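# Unpack heat sink and slip sheet onto two pads

## Task

Lift the finned metal heat sink and the slip sheet beneath it out of the crate; set the heat sink upright with its fins pointing up, wholly within the small pad's outline, and lay the sheet flat, wholly within the large pad's outline.

## Robot and tools

Robot: two arms. left_arm carries a two-finger gripper; right_arm carries a suction cup. Base poses in the scene frame: left_arm at (-0.022, +0.303, +0.020) m, right_arm at (-0.039, -0.365, +0.020) m, both nearly unrotated with +z up.

Frames: the scene frame has its origin at table height between the arms, +x out over the table, +z up, left_arm on the +y side. Each arm reports its end_effector_position (m) and end_effector_quat_wxyz in its own base frame. Fixed cameras and the table use the scene frame. Motion offsets are along the axes of that arm's current Hand target. Reported positions may be off by a few centimetres, more at long reach.

Row layout (used by execute_actions and move): one flat list of 16 numbers covering both arms, always all 16 even if one arm is idle. Order: left dx, dy, dz, rx, ry, rz, left position, force_limit, speed, then right dx, dy, dz, rx, ry, rz, suction. Every number lies in [-1, 1]. The six pose numbers are an offset from the arm's Hand target at the start of the action or move, not an absolute pose; 1.0 equals 0.6 m of travel or 180 degrees of turn, and rx, ry, rz form a single rotation vector. All six zero re-commands the current Hand target. Gripper and suction numbers are absolute settings, not offsets; a 0 there is a real command, so repeat the last values to leave them unchanged.

Gripper: position +1 is open (85 mm), pads touch near -0.8, -1 closes until blocked. speed sets finger speed (about 20, 85, 150 mm/s at -1, 0, +1); force_limit with speed sets grip force (roughly 30 to 100 N after a slow close, 120 to 245 N after a fast close from well open). New force_limit or speed only applies once position changes by at least 0.01. Fingers point along gripper +z and close along its y; fingertips extend about 19 mm past the reported point when closed. A block sticks out about 10 cm toward gripper +x.

Suction: suction above 0.01 is on, 0.01 or less is off; it stays as last set. Press the 41 mm rim flat onto a smooth surface with no edge or hole under it. suction_measured near 0 means no seal, 0.83+ airtight; part_present is 1 from 0.50 and drops below 0.45. The held part rides up to 16 mm closer than the cup point. To release, set the part down on its support, then switch off. The tool body widens to about 9 cm sideways from 3 cm behind the rim.

execute_actions(actions, cameras): actions is a list of actions; each action is a list of up to 15 rows, each row lasting 1/30 s, the last row held to fill 15 steps (0.5 s). All rows of an action count from that action's starting Hand target, so repeating an offset keeps moving. An empty list just returns state and images.

move(target, speed, blend, stop_force, zero, blocking, cameras): straight-line path to one row or a list of up to 15 rows, all offsets from the same starting Hand targets. speed in m/s, 0.002 to 1, default 0.25 (turns up to twice that in rad/s); one value or one per target. blend in m rounds corners. stop_force in N, 12 to 80, ends an arm's path when it senses that much push along its motion; use it only moving slowly, not while turning, and omit it when backing off a contact. zero=true re-zeros force before the move. blocking=false returns early (not with stop_force). Paths cap at 10 s. The result adds a move: line with the ending (done, off_target, moving, held, fault) and limits (paced = pose clipped, held = steps withheld).

wait(seconds 0 to 10, cameras) lets time pass holding commands. stop(cameras) brakes a running move. zoom_image(camera, region [x0,y0,x1,y1] in pixels, at most 504x504) enlarges part of the latest image from cam_high, cam_low, cam_left_wrist or cam_right_wrist (all 672x504). finished_scene(scene) ends the current scene, given its number; irreversible.

Result lines: Hand target is the last commanded pose after clipping and is the base for next offsets; the end effector may rest short of it, so send the gap explicitly. Each step clips commands to within 70 mm and 16 degrees of the measured pose. object_status: 0 moving, 1 blocked opening, 2 blocked closing (a grip), 3 reached position or fully closed. position_measured is in counts: 3 open, 78 about 60 mm, 130 about 40 mm, 180 about 20 mm, 230 closed. Flange force gives outside force along the tool axes, with noise; "no reading" near singular poses. Joint velocities "within noise" means at rest. Camera calibration gives K, distortion and T_world_to_cam per camera; fixed cameras may have drifted a couple of degrees and millimetres.

Avoid: dropping parts, releasing moving parts, fast or hard contact, pressing past firm contact (arms are stiff). 150 N outside force or a joint torque at its limit (145 N m for the first three joints, 36.4 for the wrist joints) brakes that arm for 10 s; if a gripped part pins it, release first. Squeezing hard on a part still resting on something, swinging loads fast, or twisting the gripper hurts. Keep the arms from colliding with each other. Holding loads or stretching out heats motors; a MOTOR HOT line warns before an over-temperature stop of 30 to 60 s. Nothing may leave the table. Objects may occasionally get nudged.

Each tool is called after ">>>" by a JSON object that holds its "name" and its "arguments".

## Session

>>> {"name": "execute_actions", "arguments": {"actions": []}}

Scene clock: 0.00 s.
left_arm: end_effector_position=(+0.2834, +0.2524, +0.0896) position_measured=3 object_status=3 end_effector_quat_wxyz=(-0.088, +0.261, +0.960, -0.047) | right_arm: end_effector_position=(+0.8209, +0.2727, +0.2904) suction_measured=0.00 part_present=0 end_effector_quat_wxyz=(+0.243, -0.154, +0.956, +0.056)
Joint positions: left_arm=[0.959 0.082 -0.354 -0.14 -1.288 -1.441] | right_arm=[0.489 0.776 0.927 0.053 -1.221 -0.175]
Joint velocities: within noise
Flange force (N): no reading
Hand target: left_arm +0.2834, +0.2524, +0.0896; -0.088, +0.261, +0.960, -0.047 | right_arm +0.8209, +0.2727, +0.2904; +0.243, -0.154, +0.956, +0.056

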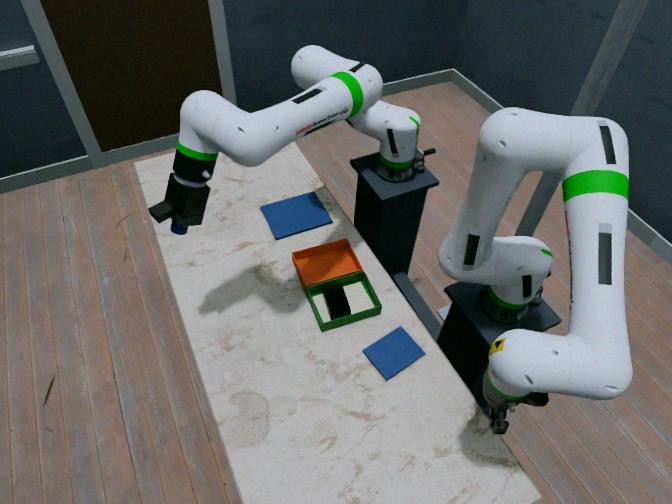

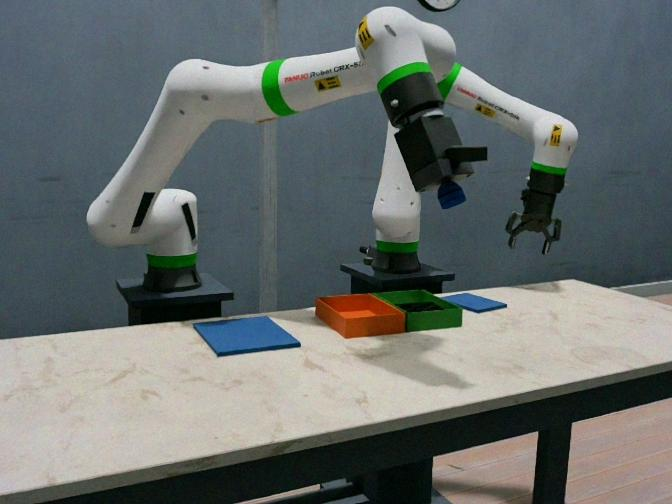

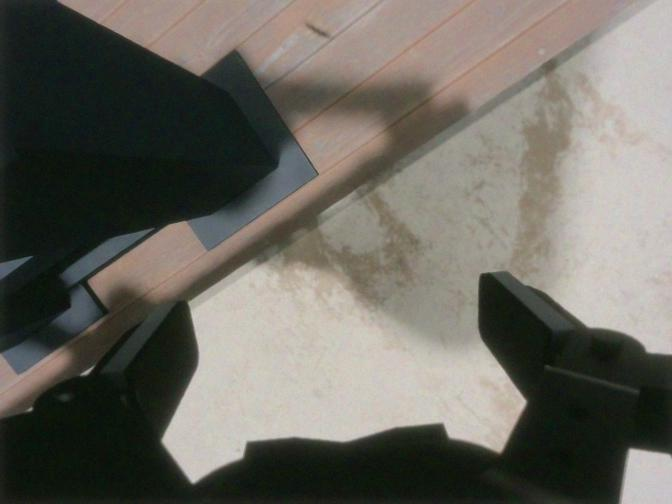

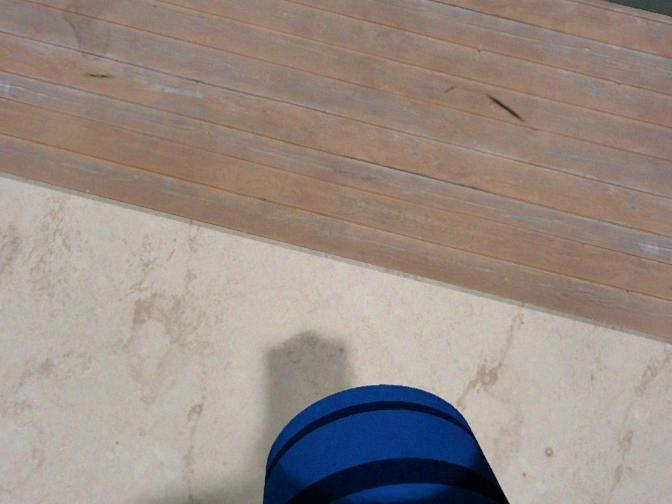

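>>> {"name": "zoom_image", "arguments": {"camera": "cam_high", "region": [240, 180, 440, 390]}}

>>> {"name": "zoom_image", "arguments": {"camera": "cam_low", "region": [180, 270, 520, 370]}}

Scaled by 2.400 from the camera's 672x504 image, which has a finer 960x720 frame.

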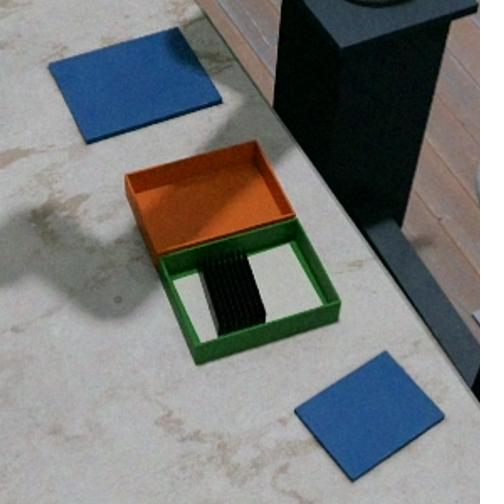

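Scaled by 1.482 from the camera's 672x504 image, which has a finer 960x720 frame.

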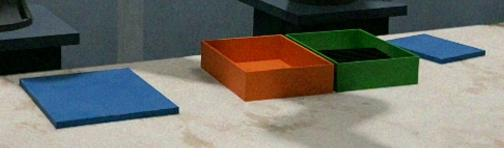

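>>> {"name": "move", "arguments": {"target": [0,0,0,0,0,0,1,1,1,0.596,-0.169,-0.544,0.0107,0.160,0,0]}}

>>> {"name": "move", "arguments": {"target": [-0.5665,-0.6462,-0.3507,-0.0436,-0.0462,0,1,1,1,0,0,0,0,0,0,0]}}

Scene clock: 10.10 s.
left_arm: end_effector_position=(+0.2834, +0.2524, +0.0896) position_measured=3 object_status=3 end_effector_quat_wxyz=(-0.088, +0.261, +0.960, -0.047) | right_arm: end_effector_position=(+0.4090, +0.0222, +0.4010) suction_measured=0.00 part_present=0 end_effector_quat_wxyz=(+0.000, -0.159, +0.987, +0.000)
Joint positions: left_arm=[0.959 0.082 -0.354 -0.14 -1.288 -1.441] | right_arm=[0.377 -0.071 0.168 0 -1.811 -0.058]
Joint velocities: within noise
Flange force (N): left_arm=[-4.3 0.1 -0.3] | right_arm=[-5.2 -0.8 -3.2]
Hand target: left_arm +0.2834, +0.2524, +0.0896; -0.088, +0.261, +0.960, -0.047 | right_arm +0.4090, +0.0221, +0.4010; +0.000, -0.159, +0.987, +0.000
Off the commanded pose: left_arm 0.000 m, 0 deg | right_arm 0.000 m, 0 deg.
move: done
camera_calibration:
cam_right_wrist: T_world_to_cam=[[0.274337, -0.957261, 0.0915997, -0.119441], [-0.896453, -0.220107, 0.384609, 0.260186], [-0.34801, -0.187627, -0.918523, 0.591978], [0, 0, 0, 1]] pos_world=[0.472026, 0.0540038, 0.454616]

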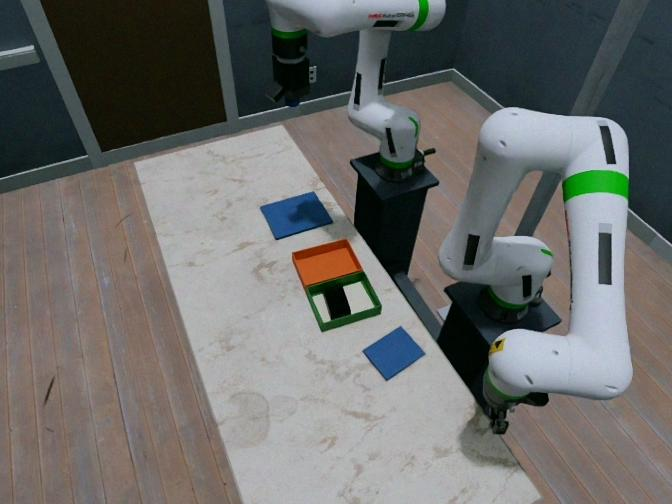

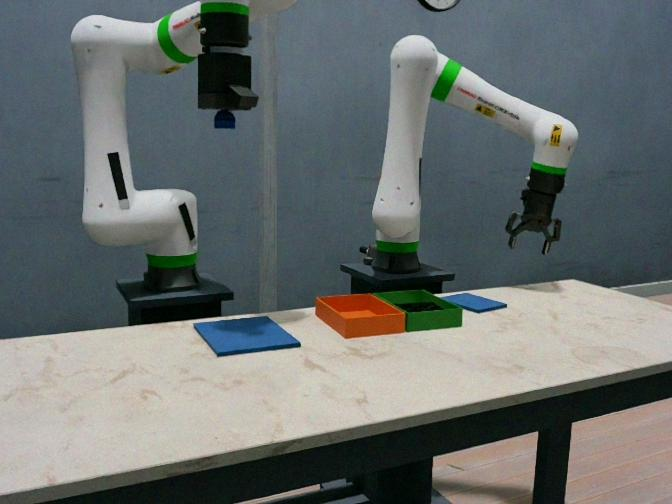

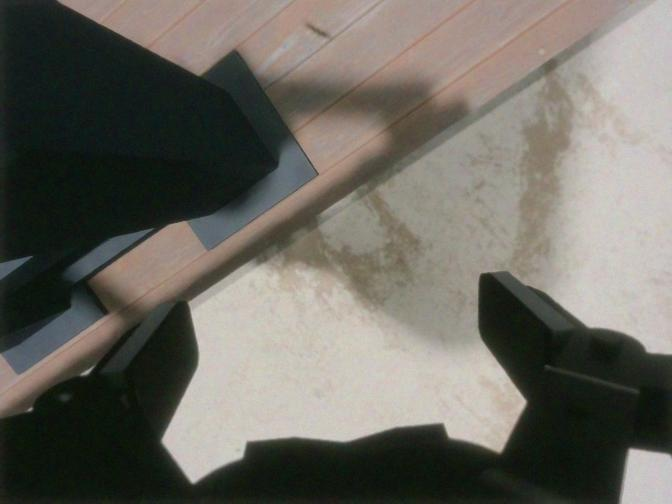

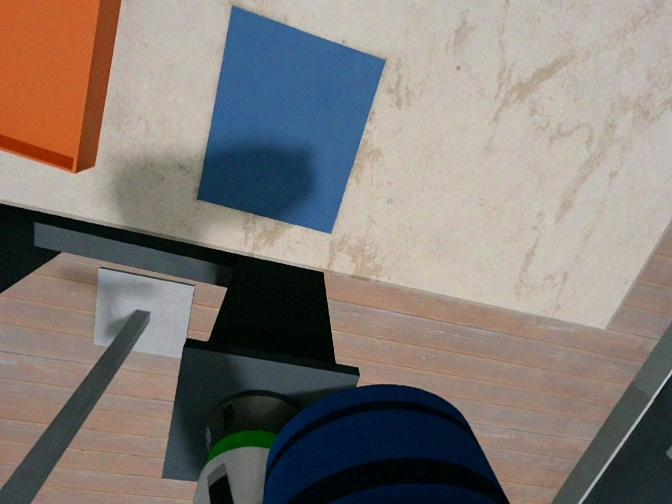

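Scene clock: 12.80 s.
left_arm: end_effector_position=(+0.4214, -0.2445, +0.2997) position_measured=3 object_status=3 end_effector_quat_wxyz=(-0.001, +0.262, +0.965, -0.001) | right_arm: end_effector_position=(+0.4090, +0.0221, +0.4010) suction_measured=0.00 part_present=0 end_effector_quat_wxyz=(+0.000, -0.159, +0.987, +0.000)
Joint positions: left_arm=[-0.255 0.098 0.142 0.001 -1.616 -0.276] | right_arm=[0.377 -0.071 0.168 0.001 -1.811 -0.058]
Joint velocities: within noise
Flange force (N): left_arm=[-1.7 -3.3 0.3] | right_arm=[-5.2 -0.8 -3.4]
Hand target: left_arm +0.4214, -0.2445, +0.2997; -0.001, +0.262, +0.965, -0.001 | right_arm +0.4090, +0.0221, +0.4010; +0.000, -0.159, +0.987, +0.000
Off the commanded pose: left_arm 0.000 m, 0 deg | right_arm 0.000 m, 0 deg.
move: done
camera_calibration:
cam_left_wrist: T_world_to_cam=[[0.595094, 0.803281, 0.024539, -0.0543152], [0.7575, -0.570853, 0.316734, -0.537643], [0.268435, -0.169898, -0.948197, 0.246011], [0, 0, 0, 1]] pos_world=[0.373549, -0.221488, 0.404889]
cam_right_wrist: T_world_to_cam=[[0.274324, -0.957242, 0.0918378, -0.11964], [-0.896496, -0.220021, 0.384559, 0.260203], [-0.34791, -0.187826, -0.918521, 0.591921], [0, 0, 0, 1]] pos_world=[0.472026, 0.0539039, 0.454616]

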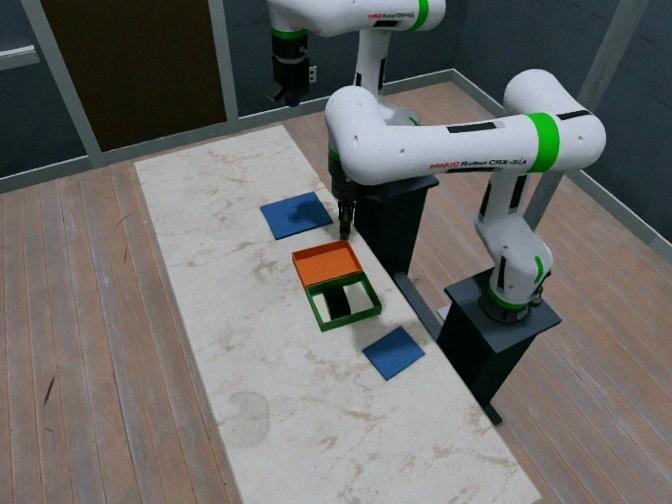

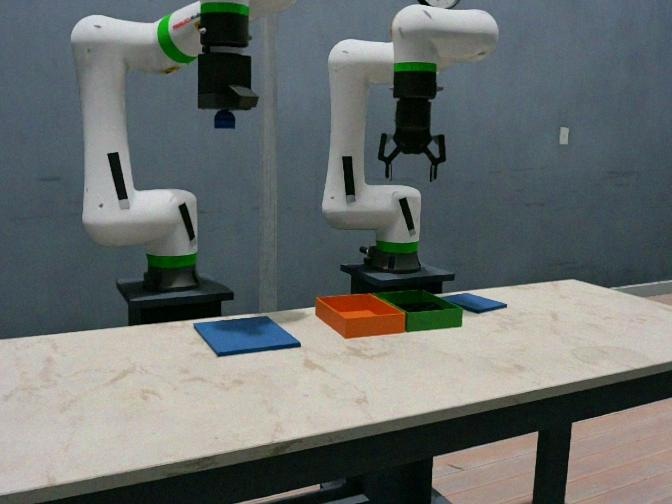

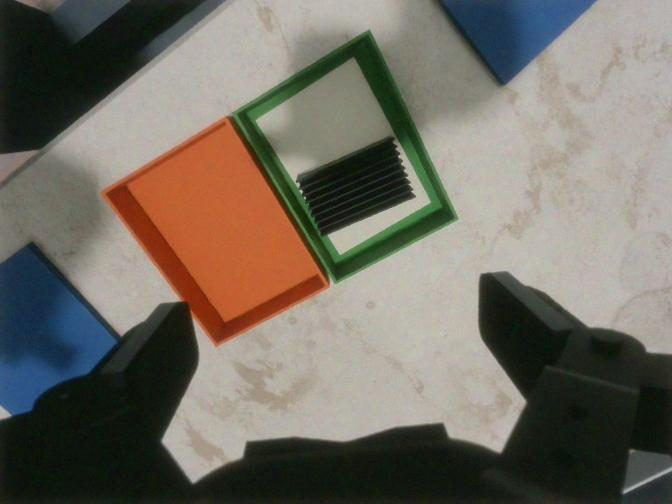

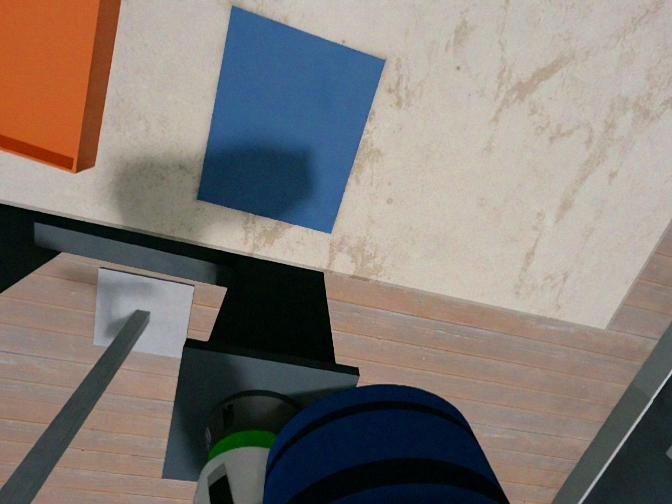

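>>> {"name": "zoom_image", "arguments": {"camera": "cam_left_wrist", "region": [220, 20, 470, 290]}}

Scaled by 1.867 from the camera's 672x504 image, which has a finer 960x720 frame.

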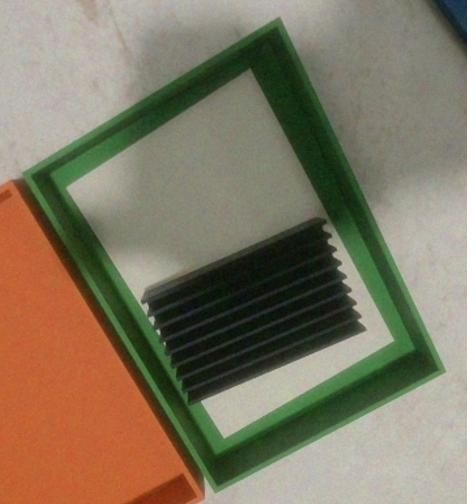

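>>> {"name": "move", "arguments": {"target": [-0.0248,0.029,0.283,0,0,0.4,0.68,-1,-1,0,0,0,0,0,0,0]}}

Scene clock: 21.80 s.
left_arm: end_effector_position=(+0.4428, -0.2372, +0.1299) position_measured=44 object_status=3 end_effector_quat_wxyz=(+0.000, +0.780, +0.626, -0.001) | right_arm: end_effector_position=(+0.4090, +0.0221, +0.4010) suction_measured=0.00 part_present=0 end_effector_quat_wxyz=(+0.000, -0.159, +0.987, +0.000)
Joint positions: left_arm=[-0.229 0.198 -0.146 0.001 -1.229 -1.559] | right_arm=[0.377 -0.071 0.168 0.001 -1.811 -0.058]
Joint velocities: within noise
Flange force (N): left_arm=[-3.5 0.1 0.4] | right_arm=[-6.0 -0.9 -3.4]
Hand target: left_arm +0.4428, -0.2372, +0.1299; +0.000, +0.780, +0.626, -0.001 | right_arm +0.4090, +0.0221, +0.4010; +0.000, -0.159, +0.987, +0.000
Off the commanded pose: left_arm 0.000 m, 0 deg | right_arm 0.000 m, 0 deg.
move: done
camera_calibration:
cam_left_wrist: T_world_to_cam=[[0.947887, -0.317645, 0.0247355, -0.490857], [-0.308652, -0.896245, 0.318557, -0.101184], [-0.079019, -0.309591, -0.947581, 0.201062], [0, 0, 0, 1]] pos_world=[0.449934, -0.184357, 0.234897]
cam_right_wrist: T_world_to_cam=[[0.274324, -0.957242, 0.0918378, -0.11964], [-0.896496, -0.220021, 0.384559, 0.260203], [-0.34791, -0.187826, -0.918521, 0.591921], [0, 0, 0, 1]] pos_world=[0.472026, 0.0539039, 0.454616]

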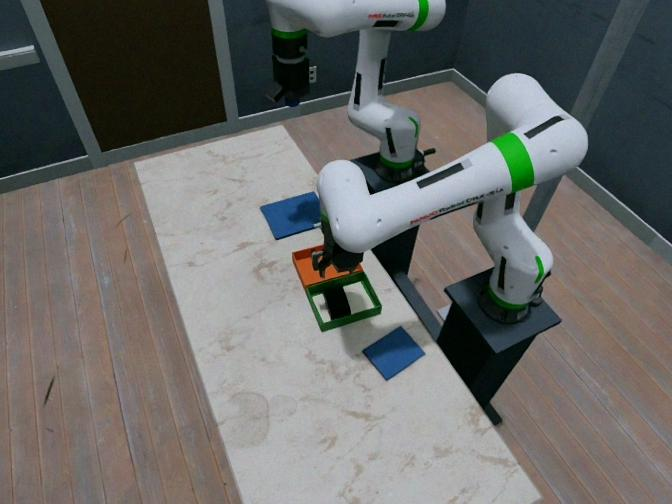

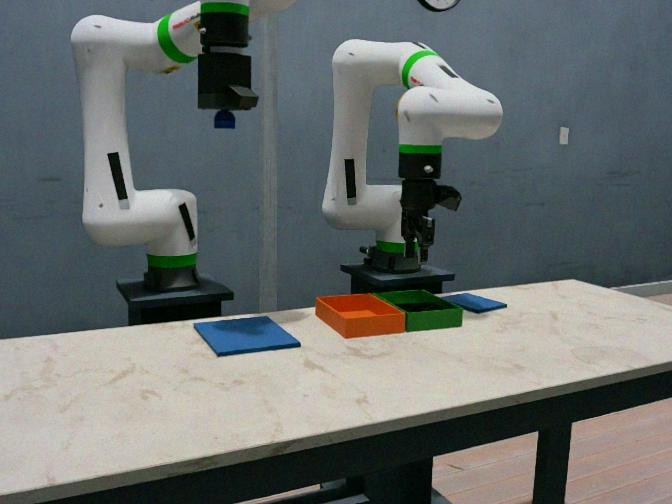

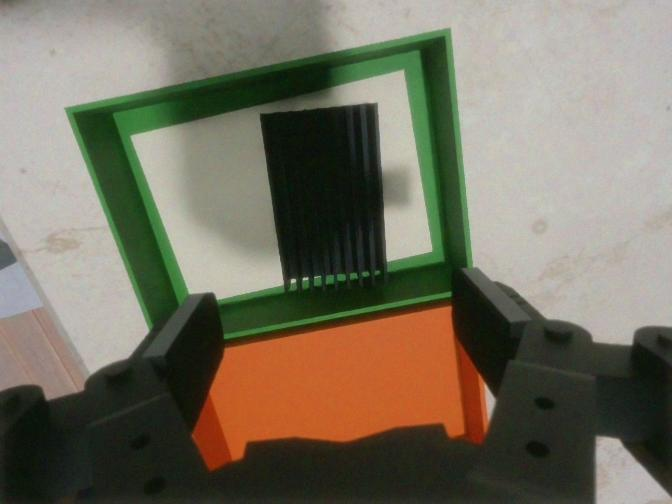

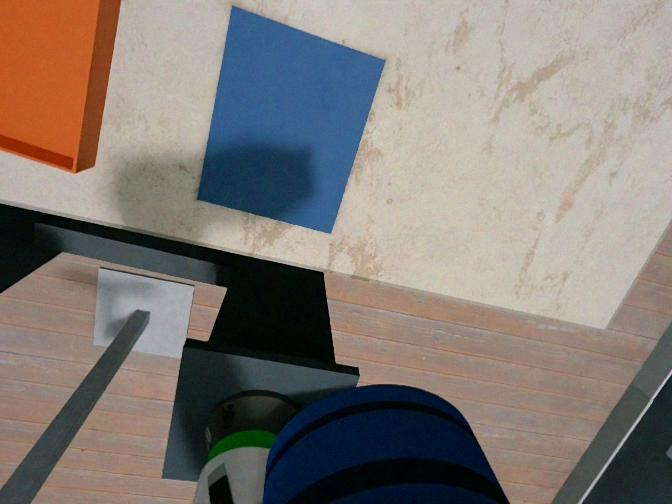

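>>> {"name": "move", "arguments": {"target": [0.008,-0.0105,0.075,0,0,0.012,0.68,-1,-1,0,0,0,0,0,0,0], "cameras": ["cam_left_wrist"]}}

>>> {"name": "zoom_image", "arguments": {"camera": "cam_left_wrist", "region": [84, 0, 588, 504]}}

Scene clock: 25.00 s.
left_arm: end_effector_position=(+0.4376, -0.2311, +0.0849) position_measured=44 object_status=3 end_effector_quat_wxyz=(+0.000, +0.791, +0.612, -0.001) | right_arm: end_effector_position=(+0.4090, +0.0221, +0.4010) suction_measured=0.00 part_present=0 end_effector_quat_wxyz=(+0.000, -0.159, +0.987, +0.000)
Joint positions: left_arm=[-0.22 0.224 -0.228 0.001 -1.121 -1.606] | right_arm=[0.377 -0.071 0.168 0.001 -1.811 -0.058]
Joint velocities: within noise
Flange force (N): left_arm=[-3.4 0.6 0.7] | right_arm=[-5.3 -1.0 -3.3]
Hand target: left_arm +0.4376, -0.2311, +0.0849; +0.000, +0.791, +0.612, -0.001 | right_arm +0.4090, +0.0221, +0.4010; +0.000, -0.159, +0.987, +0.000
Off the commanded pose: left_arm 0.000 m, 0 deg | right_arm 0.000 m, 0 deg.
move: done
camera_calibration:
cam_left_wrist: T_world_to_cam=[[0.935192, -0.353274, 0.0247856, -0.485596], [-0.342362, -0.883964, 0.318427, -0.0654201], [-0.0905823, -0.306276, -0.947623, 0.165708], [0, 0, 0, 1]] pos_world=[0.446738, -0.178625, 0.189896]
Images, in order (width x height): cam_left_wrist 672x504.

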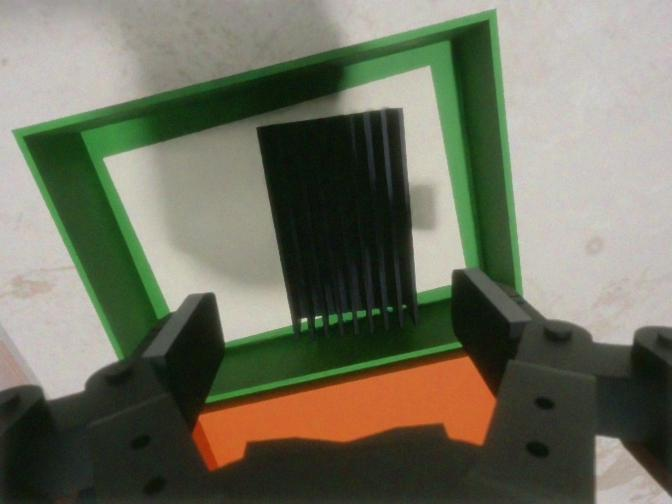

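Scaled by 1.000.

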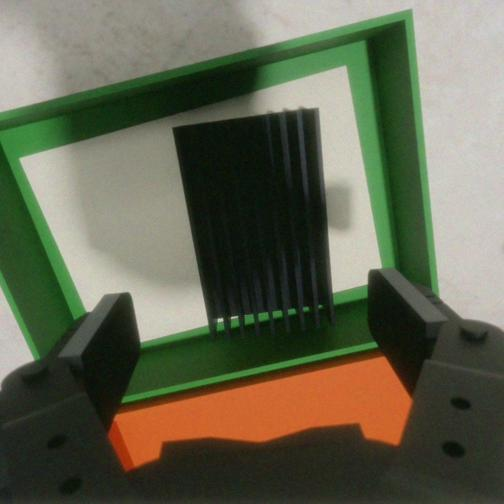

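>>> {"name": "move", "arguments": {"target": [0.009,-0.0023,0.07,0,0,0,0.68,-1,-1,0,0,0,0,0,0,0], "speed": 0.05, "stop_force": 15}}

>>> {"name": "zoom_image", "arguments": {"camera": "cam_left_wrist", "region": [84, 0, 588, 504]}}

>>> {"name": "zoom_image", "arguments": {"camera": "cam_high", "region": [270, 200, 430, 350]}}

Scene clock: 30.77 s.
left_arm: end_effector_position=(+0.4376, -0.2256, +0.0429) position_measured=44 object_status=3 end_effector_quat_wxyz=(+0.000, +0.791, +0.612, -0.001) | right_arm: end_effector_position=(+0.4090, +0.0221, +0.4010) suction_measured=0.00 part_present=0 end_effector_quat_wxyz=(+0.000, -0.159, +0.987, +0.000)
Joint positions: left_arm=[-0.208 0.268 -0.283 0.001 -1.021 -1.618] | right_arm=[0.377 -0.071 0.168 0.001 -1.811 -0.058]
Joint velocities: within noise
Flange force (N): left_arm=[-3.9 0.4 0.4] | right_arm=[-5.0 -0.8 -2.8]
Hand target: left_arm +0.4376, -0.2256, +0.0429; +0.000, +0.791, +0.612, -0.001 | right_arm +0.4090, +0.0221, +0.4010; +0.000, -0.159, +0.987, +0.000
Off the commanded pose: left_arm 0.000 m, 0 deg | right_arm 0.000 m, 0 deg.
move: done
camera_calibration:
cam_left_wrist: T_world_to_cam=[[0.935223, -0.353194, 0.0247363, -0.482605], [-0.342249, -0.883924, 0.318661, -0.0472637], [-0.0906839, -0.306485, -0.947546, 0.127591], [0, 0, 0, 1]] pos_world=[0.446738, -0.173126, 0.147897]
cam_right_wrist: T_world_to_cam=[[0.274324, -0.957242, 0.0918378, -0.11964], [-0.896496, -0.220021, 0.384559, 0.260203], [-0.34791, -0.187826, -0.918521, 0.591921], [0, 0, 0, 1]] pos_world=[0.472026, 0.0539039, 0.454616]

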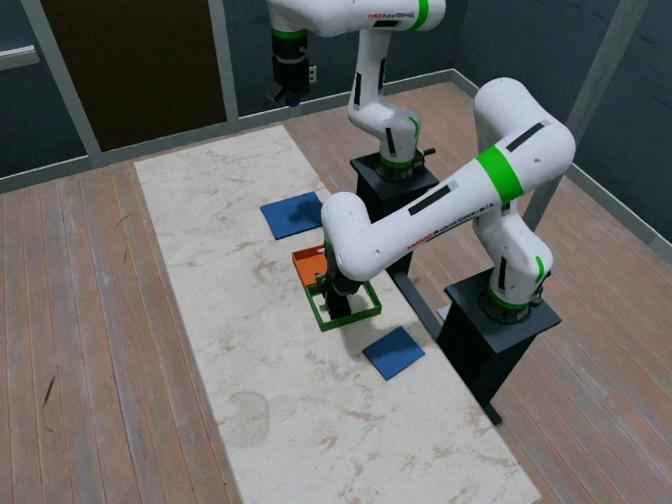

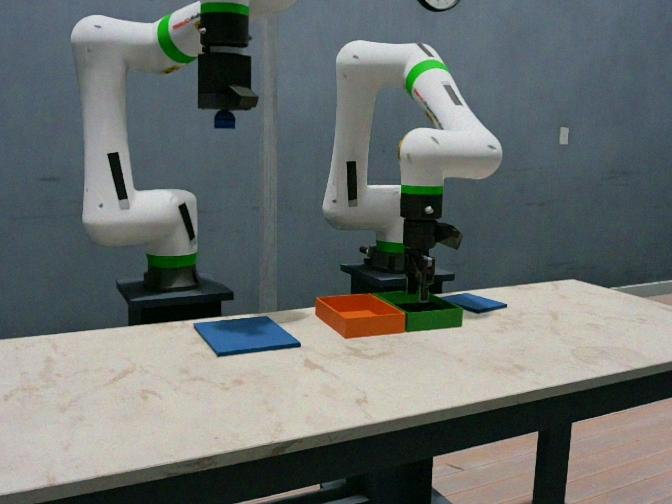

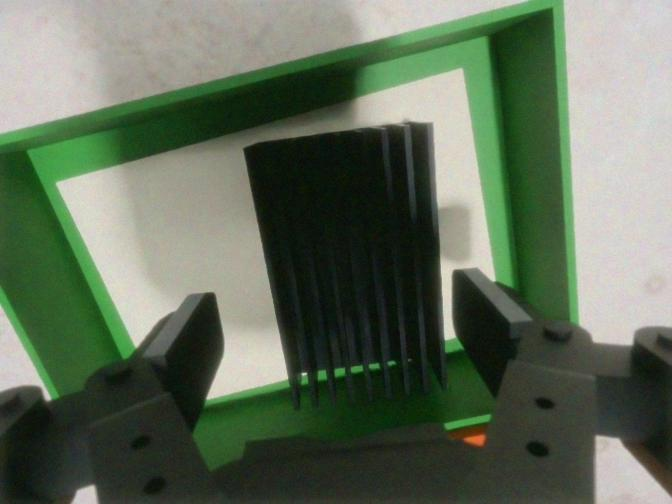

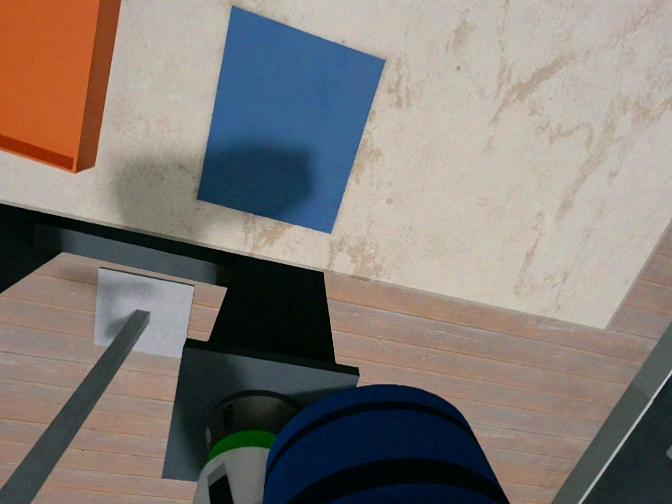

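Scaled by 1.000.

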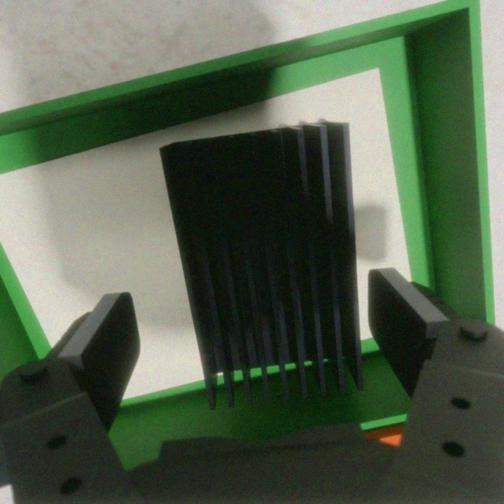

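Scaled by 3.150 from the camera's 672x504 image, which has a finer 960x720 frame.

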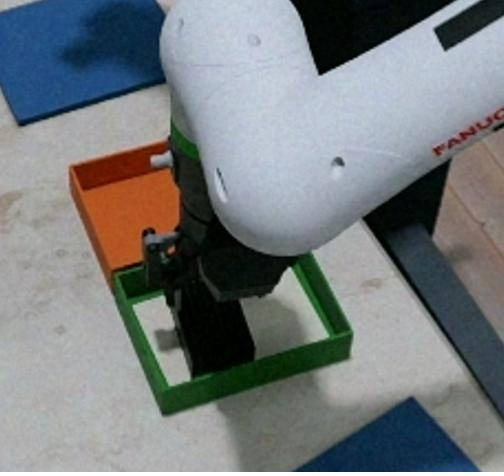

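>>> {"name": "move", "arguments": {"target": [-0.003,0,0.065,0,0,-0.006,0.68,-1,-1,0,0,0,0,0,0,0], "speed": 0.03, "stop_force": 15}}

>>> {"name": "zoom_image", "arguments": {"camera": "cam_high", "region": [270, 200, 430, 350]}}

Scene clock: 34.77 s.
left_arm: end_effector_position=(+0.4376, -0.2265, +0.0244) position_measured=44 object_status=3 end_effector_quat_wxyz=(+0.000, +0.788, +0.615, -0.001) | right_arm: end_effector_position=(+0.4090, +0.0221, +0.4010) suction_measured=0.00 part_present=0 end_effector_quat_wxyz=(+0.000, -0.159, +0.987, +0.000)
Joint positions: left_arm=[-0.21 0.294 -0.3 0.001 -0.977 -1.607] | right_arm=[0.377 -0.071 0.168 0.001 -1.811 -0.058]
Joint velocities: within noise
Flange force (N): left_arm=[-0.9 6.9 -32.0] | right_arm=[-5.0 -0.5 -3.0]
Hand target: left_arm +0.4376, -0.2265, +0.0244; +0.000, +0.788, +0.615, -0.001 (not the last commanded pose) | right_arm +0.4090, +0.0221, +0.4010; +0.000, -0.159, +0.987, +0.000
Off the commanded pose: left_arm 0.021 m, 1 deg | right_arm 0.000 m, 0 deg.
move: contact (left_arm)
camera_calibration:
cam_left_wrist: T_world_to_cam=[[0.938389, -0.344631, 0.0255848, -0.482003], [-0.334431, -0.886969, 0.318501, -0.0461962], [-0.0870726, -0.307434, -0.947577, 0.108009], [0, 0, 0, 1]] pos_world=[0.446262, -0.173882, 0.129392]
cam_right_wrist: T_world_to_cam=[[0.274324, -0.957242, 0.0918378, -0.11964], [-0.896496, -0.220021, 0.384559, 0.260203], [-0.34791, -0.187826, -0.918521, 0.591921], [0, 0, 0, 1]] pos_world=[0.472026, 0.0539039, 0.454616]

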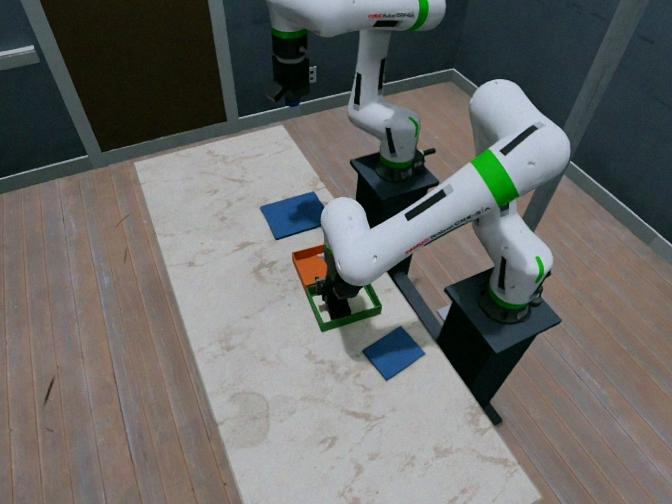

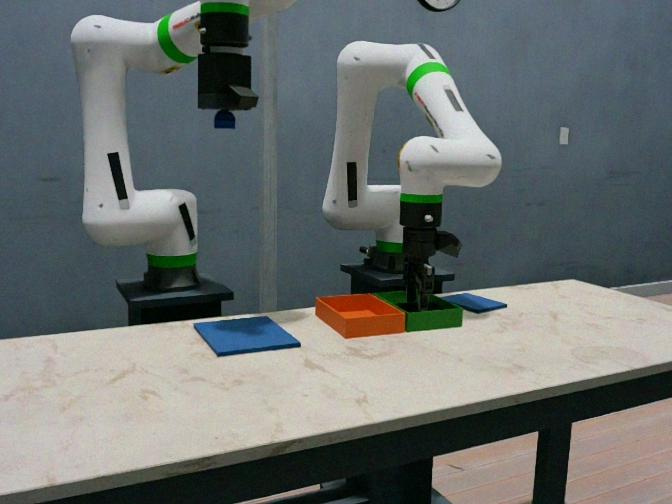

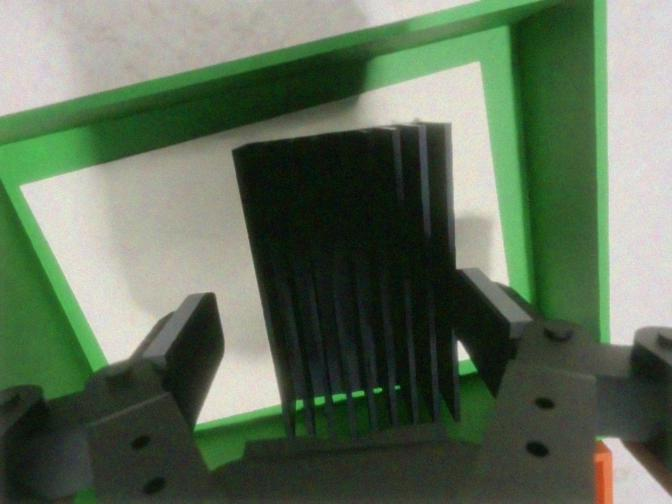

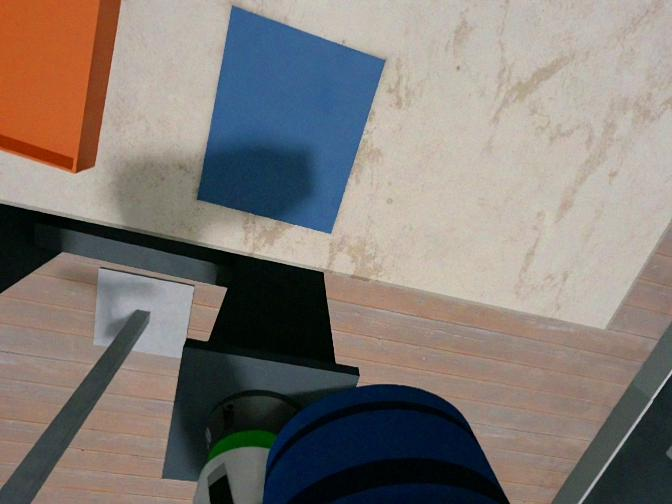

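Scaled by 3.150 from the camera's 672x504 image, which has a finer 960x720 frame.

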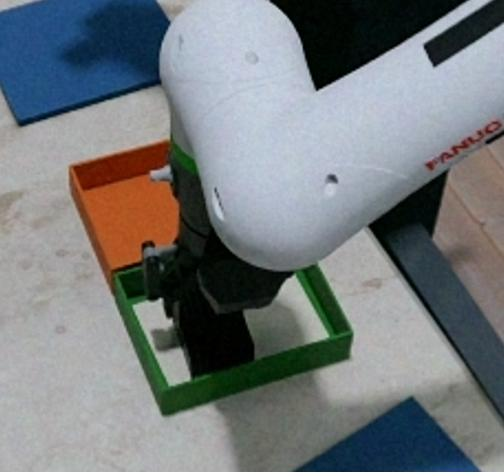

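>>> {"name": "move", "arguments": {"target": [[0,0,-0.03,0,0,0,0.68,-1,-1,0,0,0,0,0,0,0],[0.005,0.0112,-0.03,0,0,0,0.68,-1,-1,0,0,0,0,0,0,0]], "speed": 0.06, "cameras": ["cam_left_wrist"]}}

>>> {"name": "move", "arguments": {"target": [0,0,0.02,0,0,0,0.68,-1,-1,0,0,0,0,0,0,0], "speed": 0.03, "stop_force": 15, "cameras": ["cam_left_wrist"]}}

Scene clock: 37.10 s.
left_arm: end_effector_position=(+0.4449, -0.2252, +0.0424) position_measured=44 object_status=3 end_effector_quat_wxyz=(+0.000, +0.788, +0.615, -0.001) | right_arm: end_effector_position=(+0.4090, +0.0221, +0.4010) suction_measured=0.00 part_present=0 end_effector_quat_wxyz=(+0.000, -0.159, +0.987, +0.000)
Joint positions: left_arm=[-0.204 0.283 -0.265 0.001 -1.023 -1.613] | right_arm=[0.377 -0.071 0.168 0.001 -1.811 -0.058]
Joint velocities: within noise
Flange force (N): left_arm=[-3.5 0.2 0.5] | right_arm=[-5.3 -0.8 -3.1]
Hand target: left_arm +0.4449, -0.2252, +0.0424; +0.000, +0.788, +0.615, -0.001 | right_arm +0.4090, +0.0221, +0.4010; +0.000, -0.159, +0.987, +0.000
Off the commanded pose: left_arm 0.000 m, 0 deg | right_arm 0.000 m, 0 deg.
move: done
camera_calibration:
cam_left_wrist: T_world_to_cam=[[0.93839, -0.344628, 0.0255837, -0.488772], [-0.334427, -0.88697, 0.318501, -0.04837], [-0.0870726, -0.307434, -0.947577, 0.126092], [0, 0, 0, 1]] pos_world=[0.453462, -0.172583, 0.147392]
Images, in order (width x height): cam_left_wrist 672x504.

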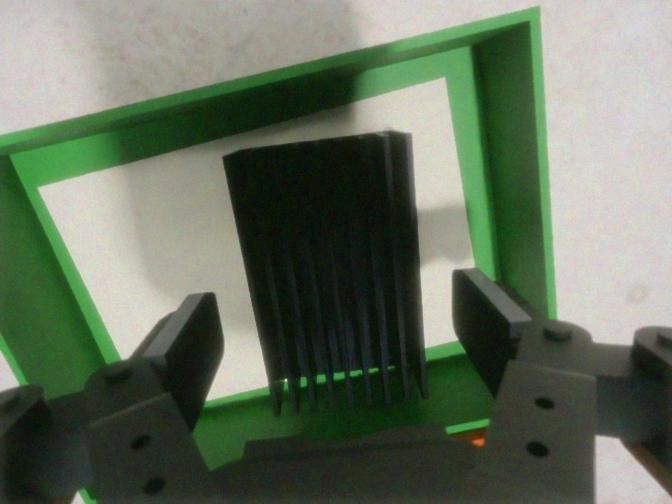

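Scene clock: 38.23 s.
left_arm: end_effector_position=(+0.4449, -0.2252, +0.0304) position_measured=44 object_status=3 end_effector_quat_wxyz=(+0.000, +0.788, +0.615, -0.001) | right_arm: end_effector_position=(+0.4090, +0.0221, +0.4010) suction_measured=0.00 part_present=0 end_effector_quat_wxyz=(+0.000, -0.159, +0.987, +0.000)
Joint positions: left_arm=[-0.204 0.299 -0.277 0.001 -0.995 -1.613] | right_arm=[0.377 -0.071 0.168 0.001 -1.811 -0.058]
Joint velocities: within noise
Flange force (N): left_arm=[-3.6 0.4 0.3] | right_arm=[-5.2 -0.6 -3.5]
Hand target: left_arm +0.4449, -0.2252, +0.0304; +0.000, +0.788, +0.615, -0.001 | right_arm +0.4090, +0.0221, +0.4010; +0.000, -0.159, +0.987, +0.000
Off the commanded pose: left_arm 0.000 m, 0 deg | right_arm 0.000 m, 0 deg.
move: done
camera_calibration:
cam_left_wrist: T_world_to_cam=[[0.93839, -0.344628, 0.0255837, -0.488465], [-0.334427, -0.88697, 0.318501, -0.0445479], [-0.0870726, -0.307434, -0.947577, 0.114721], [0, 0, 0, 1]] pos_world=[0.453462, -0.172583, 0.135392]
Images, in order (width x height): cam_left_wrist 672x504.

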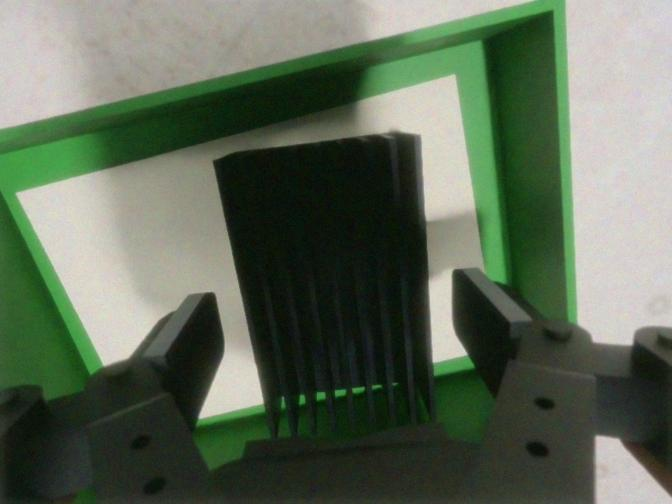

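>>> {"name": "move", "arguments": {"target": [0,0,0.045,0,0,0,0.68,-1,-1,0,0,0,0,0,0,0], "speed": 0.03, "stop_force": 15, "cameras": ["cam_left_wrist"]}}

Scene clock: 40.37 s.
left_arm: end_effector_position=(+0.4448, -0.2252, +0.0034) position_measured=44 object_status=3 end_effector_quat_wxyz=(+0.000, +0.788, +0.615, -0.001) | right_arm: end_effector_position=(+0.4090, +0.0221, +0.4010) suction_measured=0.00 part_present=0 end_effector_quat_wxyz=(+0.000, -0.159, +0.987, +0.000)
Joint positions: left_arm=[-0.204 0.338 -0.3 0.001 -0.933 -1.613] | right_arm=[0.377 -0.071 0.168 0.001 -1.811 -0.058]
Joint velocities: within noise
Flange force (N): left_arm=[-3.5 1.0 0.6] | right_arm=[-5.0 -0.9 -3.3]
Hand target: left_arm +0.4448, -0.2252, +0.0034; +0.000, +0.788, +0.615, -0.001 | right_arm +0.4090, +0.0221, +0.4010; +0.000, -0.159, +0.987, +0.000
Off the commanded pose: left_arm 0.000 m, 0 deg | right_arm 0.000 m, 0 deg.
move: done
camera_calibration:
cam_left_wrist: T_world_to_cam=[[0.938387, -0.344641, 0.0255521, -0.487771], [-0.334437, -0.886996, 0.318417, -0.0359393], [-0.0870748, -0.307344, -0.947606, 0.089156], [0, 0, 0, 1]] pos_world=[0.453462, -0.172582, 0.108392]
Images, in order (width x height): cam_left_wrist 672x504.

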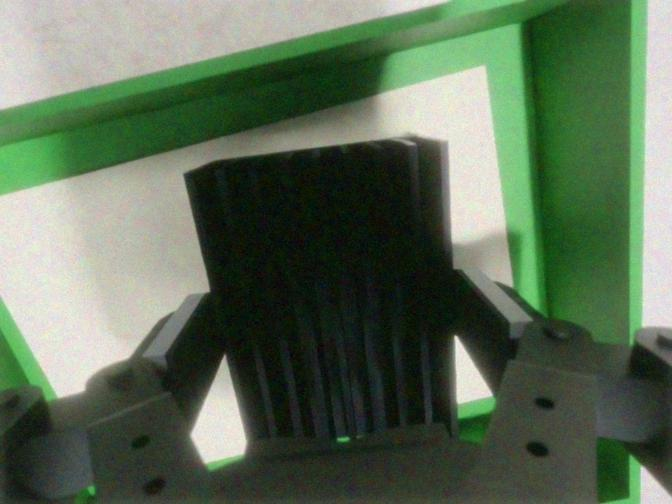

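>>> {"name": "execute_actions", "arguments": {"actions": [[[0,0,0,0,0,0,-1,-0.8,-1,0,0,0,0,0,0,0]],[[0,0,0,0,0,0,-1,-0.8,-1,0,0,0,0,0,0,0]]], "cameras": ["cam_left_wrist"]}}

Scene clock: 42.27 s.
left_arm: end_effector_position=(+0.4448, -0.2252, +0.0034) position_measured=77 object_status=2 end_effector_quat_wxyz=(+0.000, +0.788, +0.615, -0.001) | right_arm: end_effector_position=(+0.4090, +0.0221, +0.4010) suction_measured=0.00 part_present=0 end_effector_quat_wxyz=(+0.000, -0.159, +0.987, +0.000)
Joint positions: left_arm=[-0.204 0.338 -0.3 0.001 -0.933 -1.613] | right_arm=[0.377 -0.071 0.168 0.001 -1.811 -0.058]
Joint velocities: within noise
Flange force (N): left_arm=[-2.4 -1.1 -10.9] | right_arm=[-5.5 -0.4 -3.6]
Flange force at the end of the 1st action (N): left_arm=[-3.5 0.4 0.3] | right_arm=[-5.7 -0.9 -3.3]
Hand target: left_arm +0.4448, -0.2252, +0.0034; +0.000, +0.788, +0.615, -0.001 | right_arm +0.4090, +0.0221, +0.4010; +0.000, -0.159, +0.987, +0.000
Off the commanded pose: left_arm 0.000 m, 0 deg | right_arm 0.000 m, 0 deg.
camera_calibration:
cam_left_wrist: T_world_to_cam=[[0.93839, -0.344628, 0.0255837, -0.487774], [-0.334427, -0.88697, 0.318501, -0.0359484], [-0.0870726, -0.307434, -0.947577, 0.0891364], [0, 0, 0, 1]] pos_world=[0.453462, -0.172583, 0.108392]
Images, in order (width x height): cam_left_wrist 672x504.

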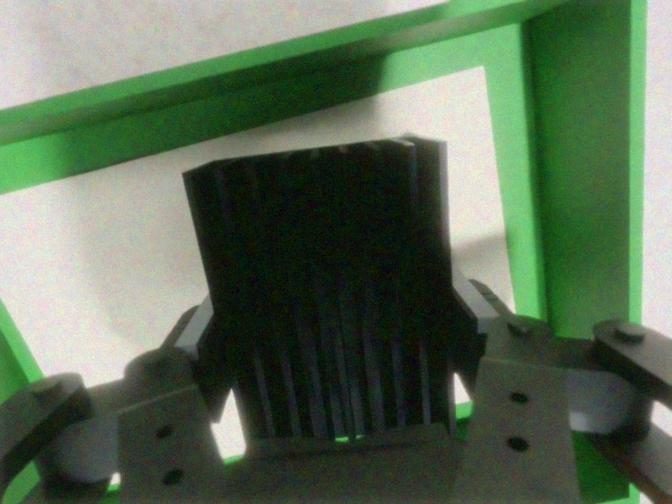

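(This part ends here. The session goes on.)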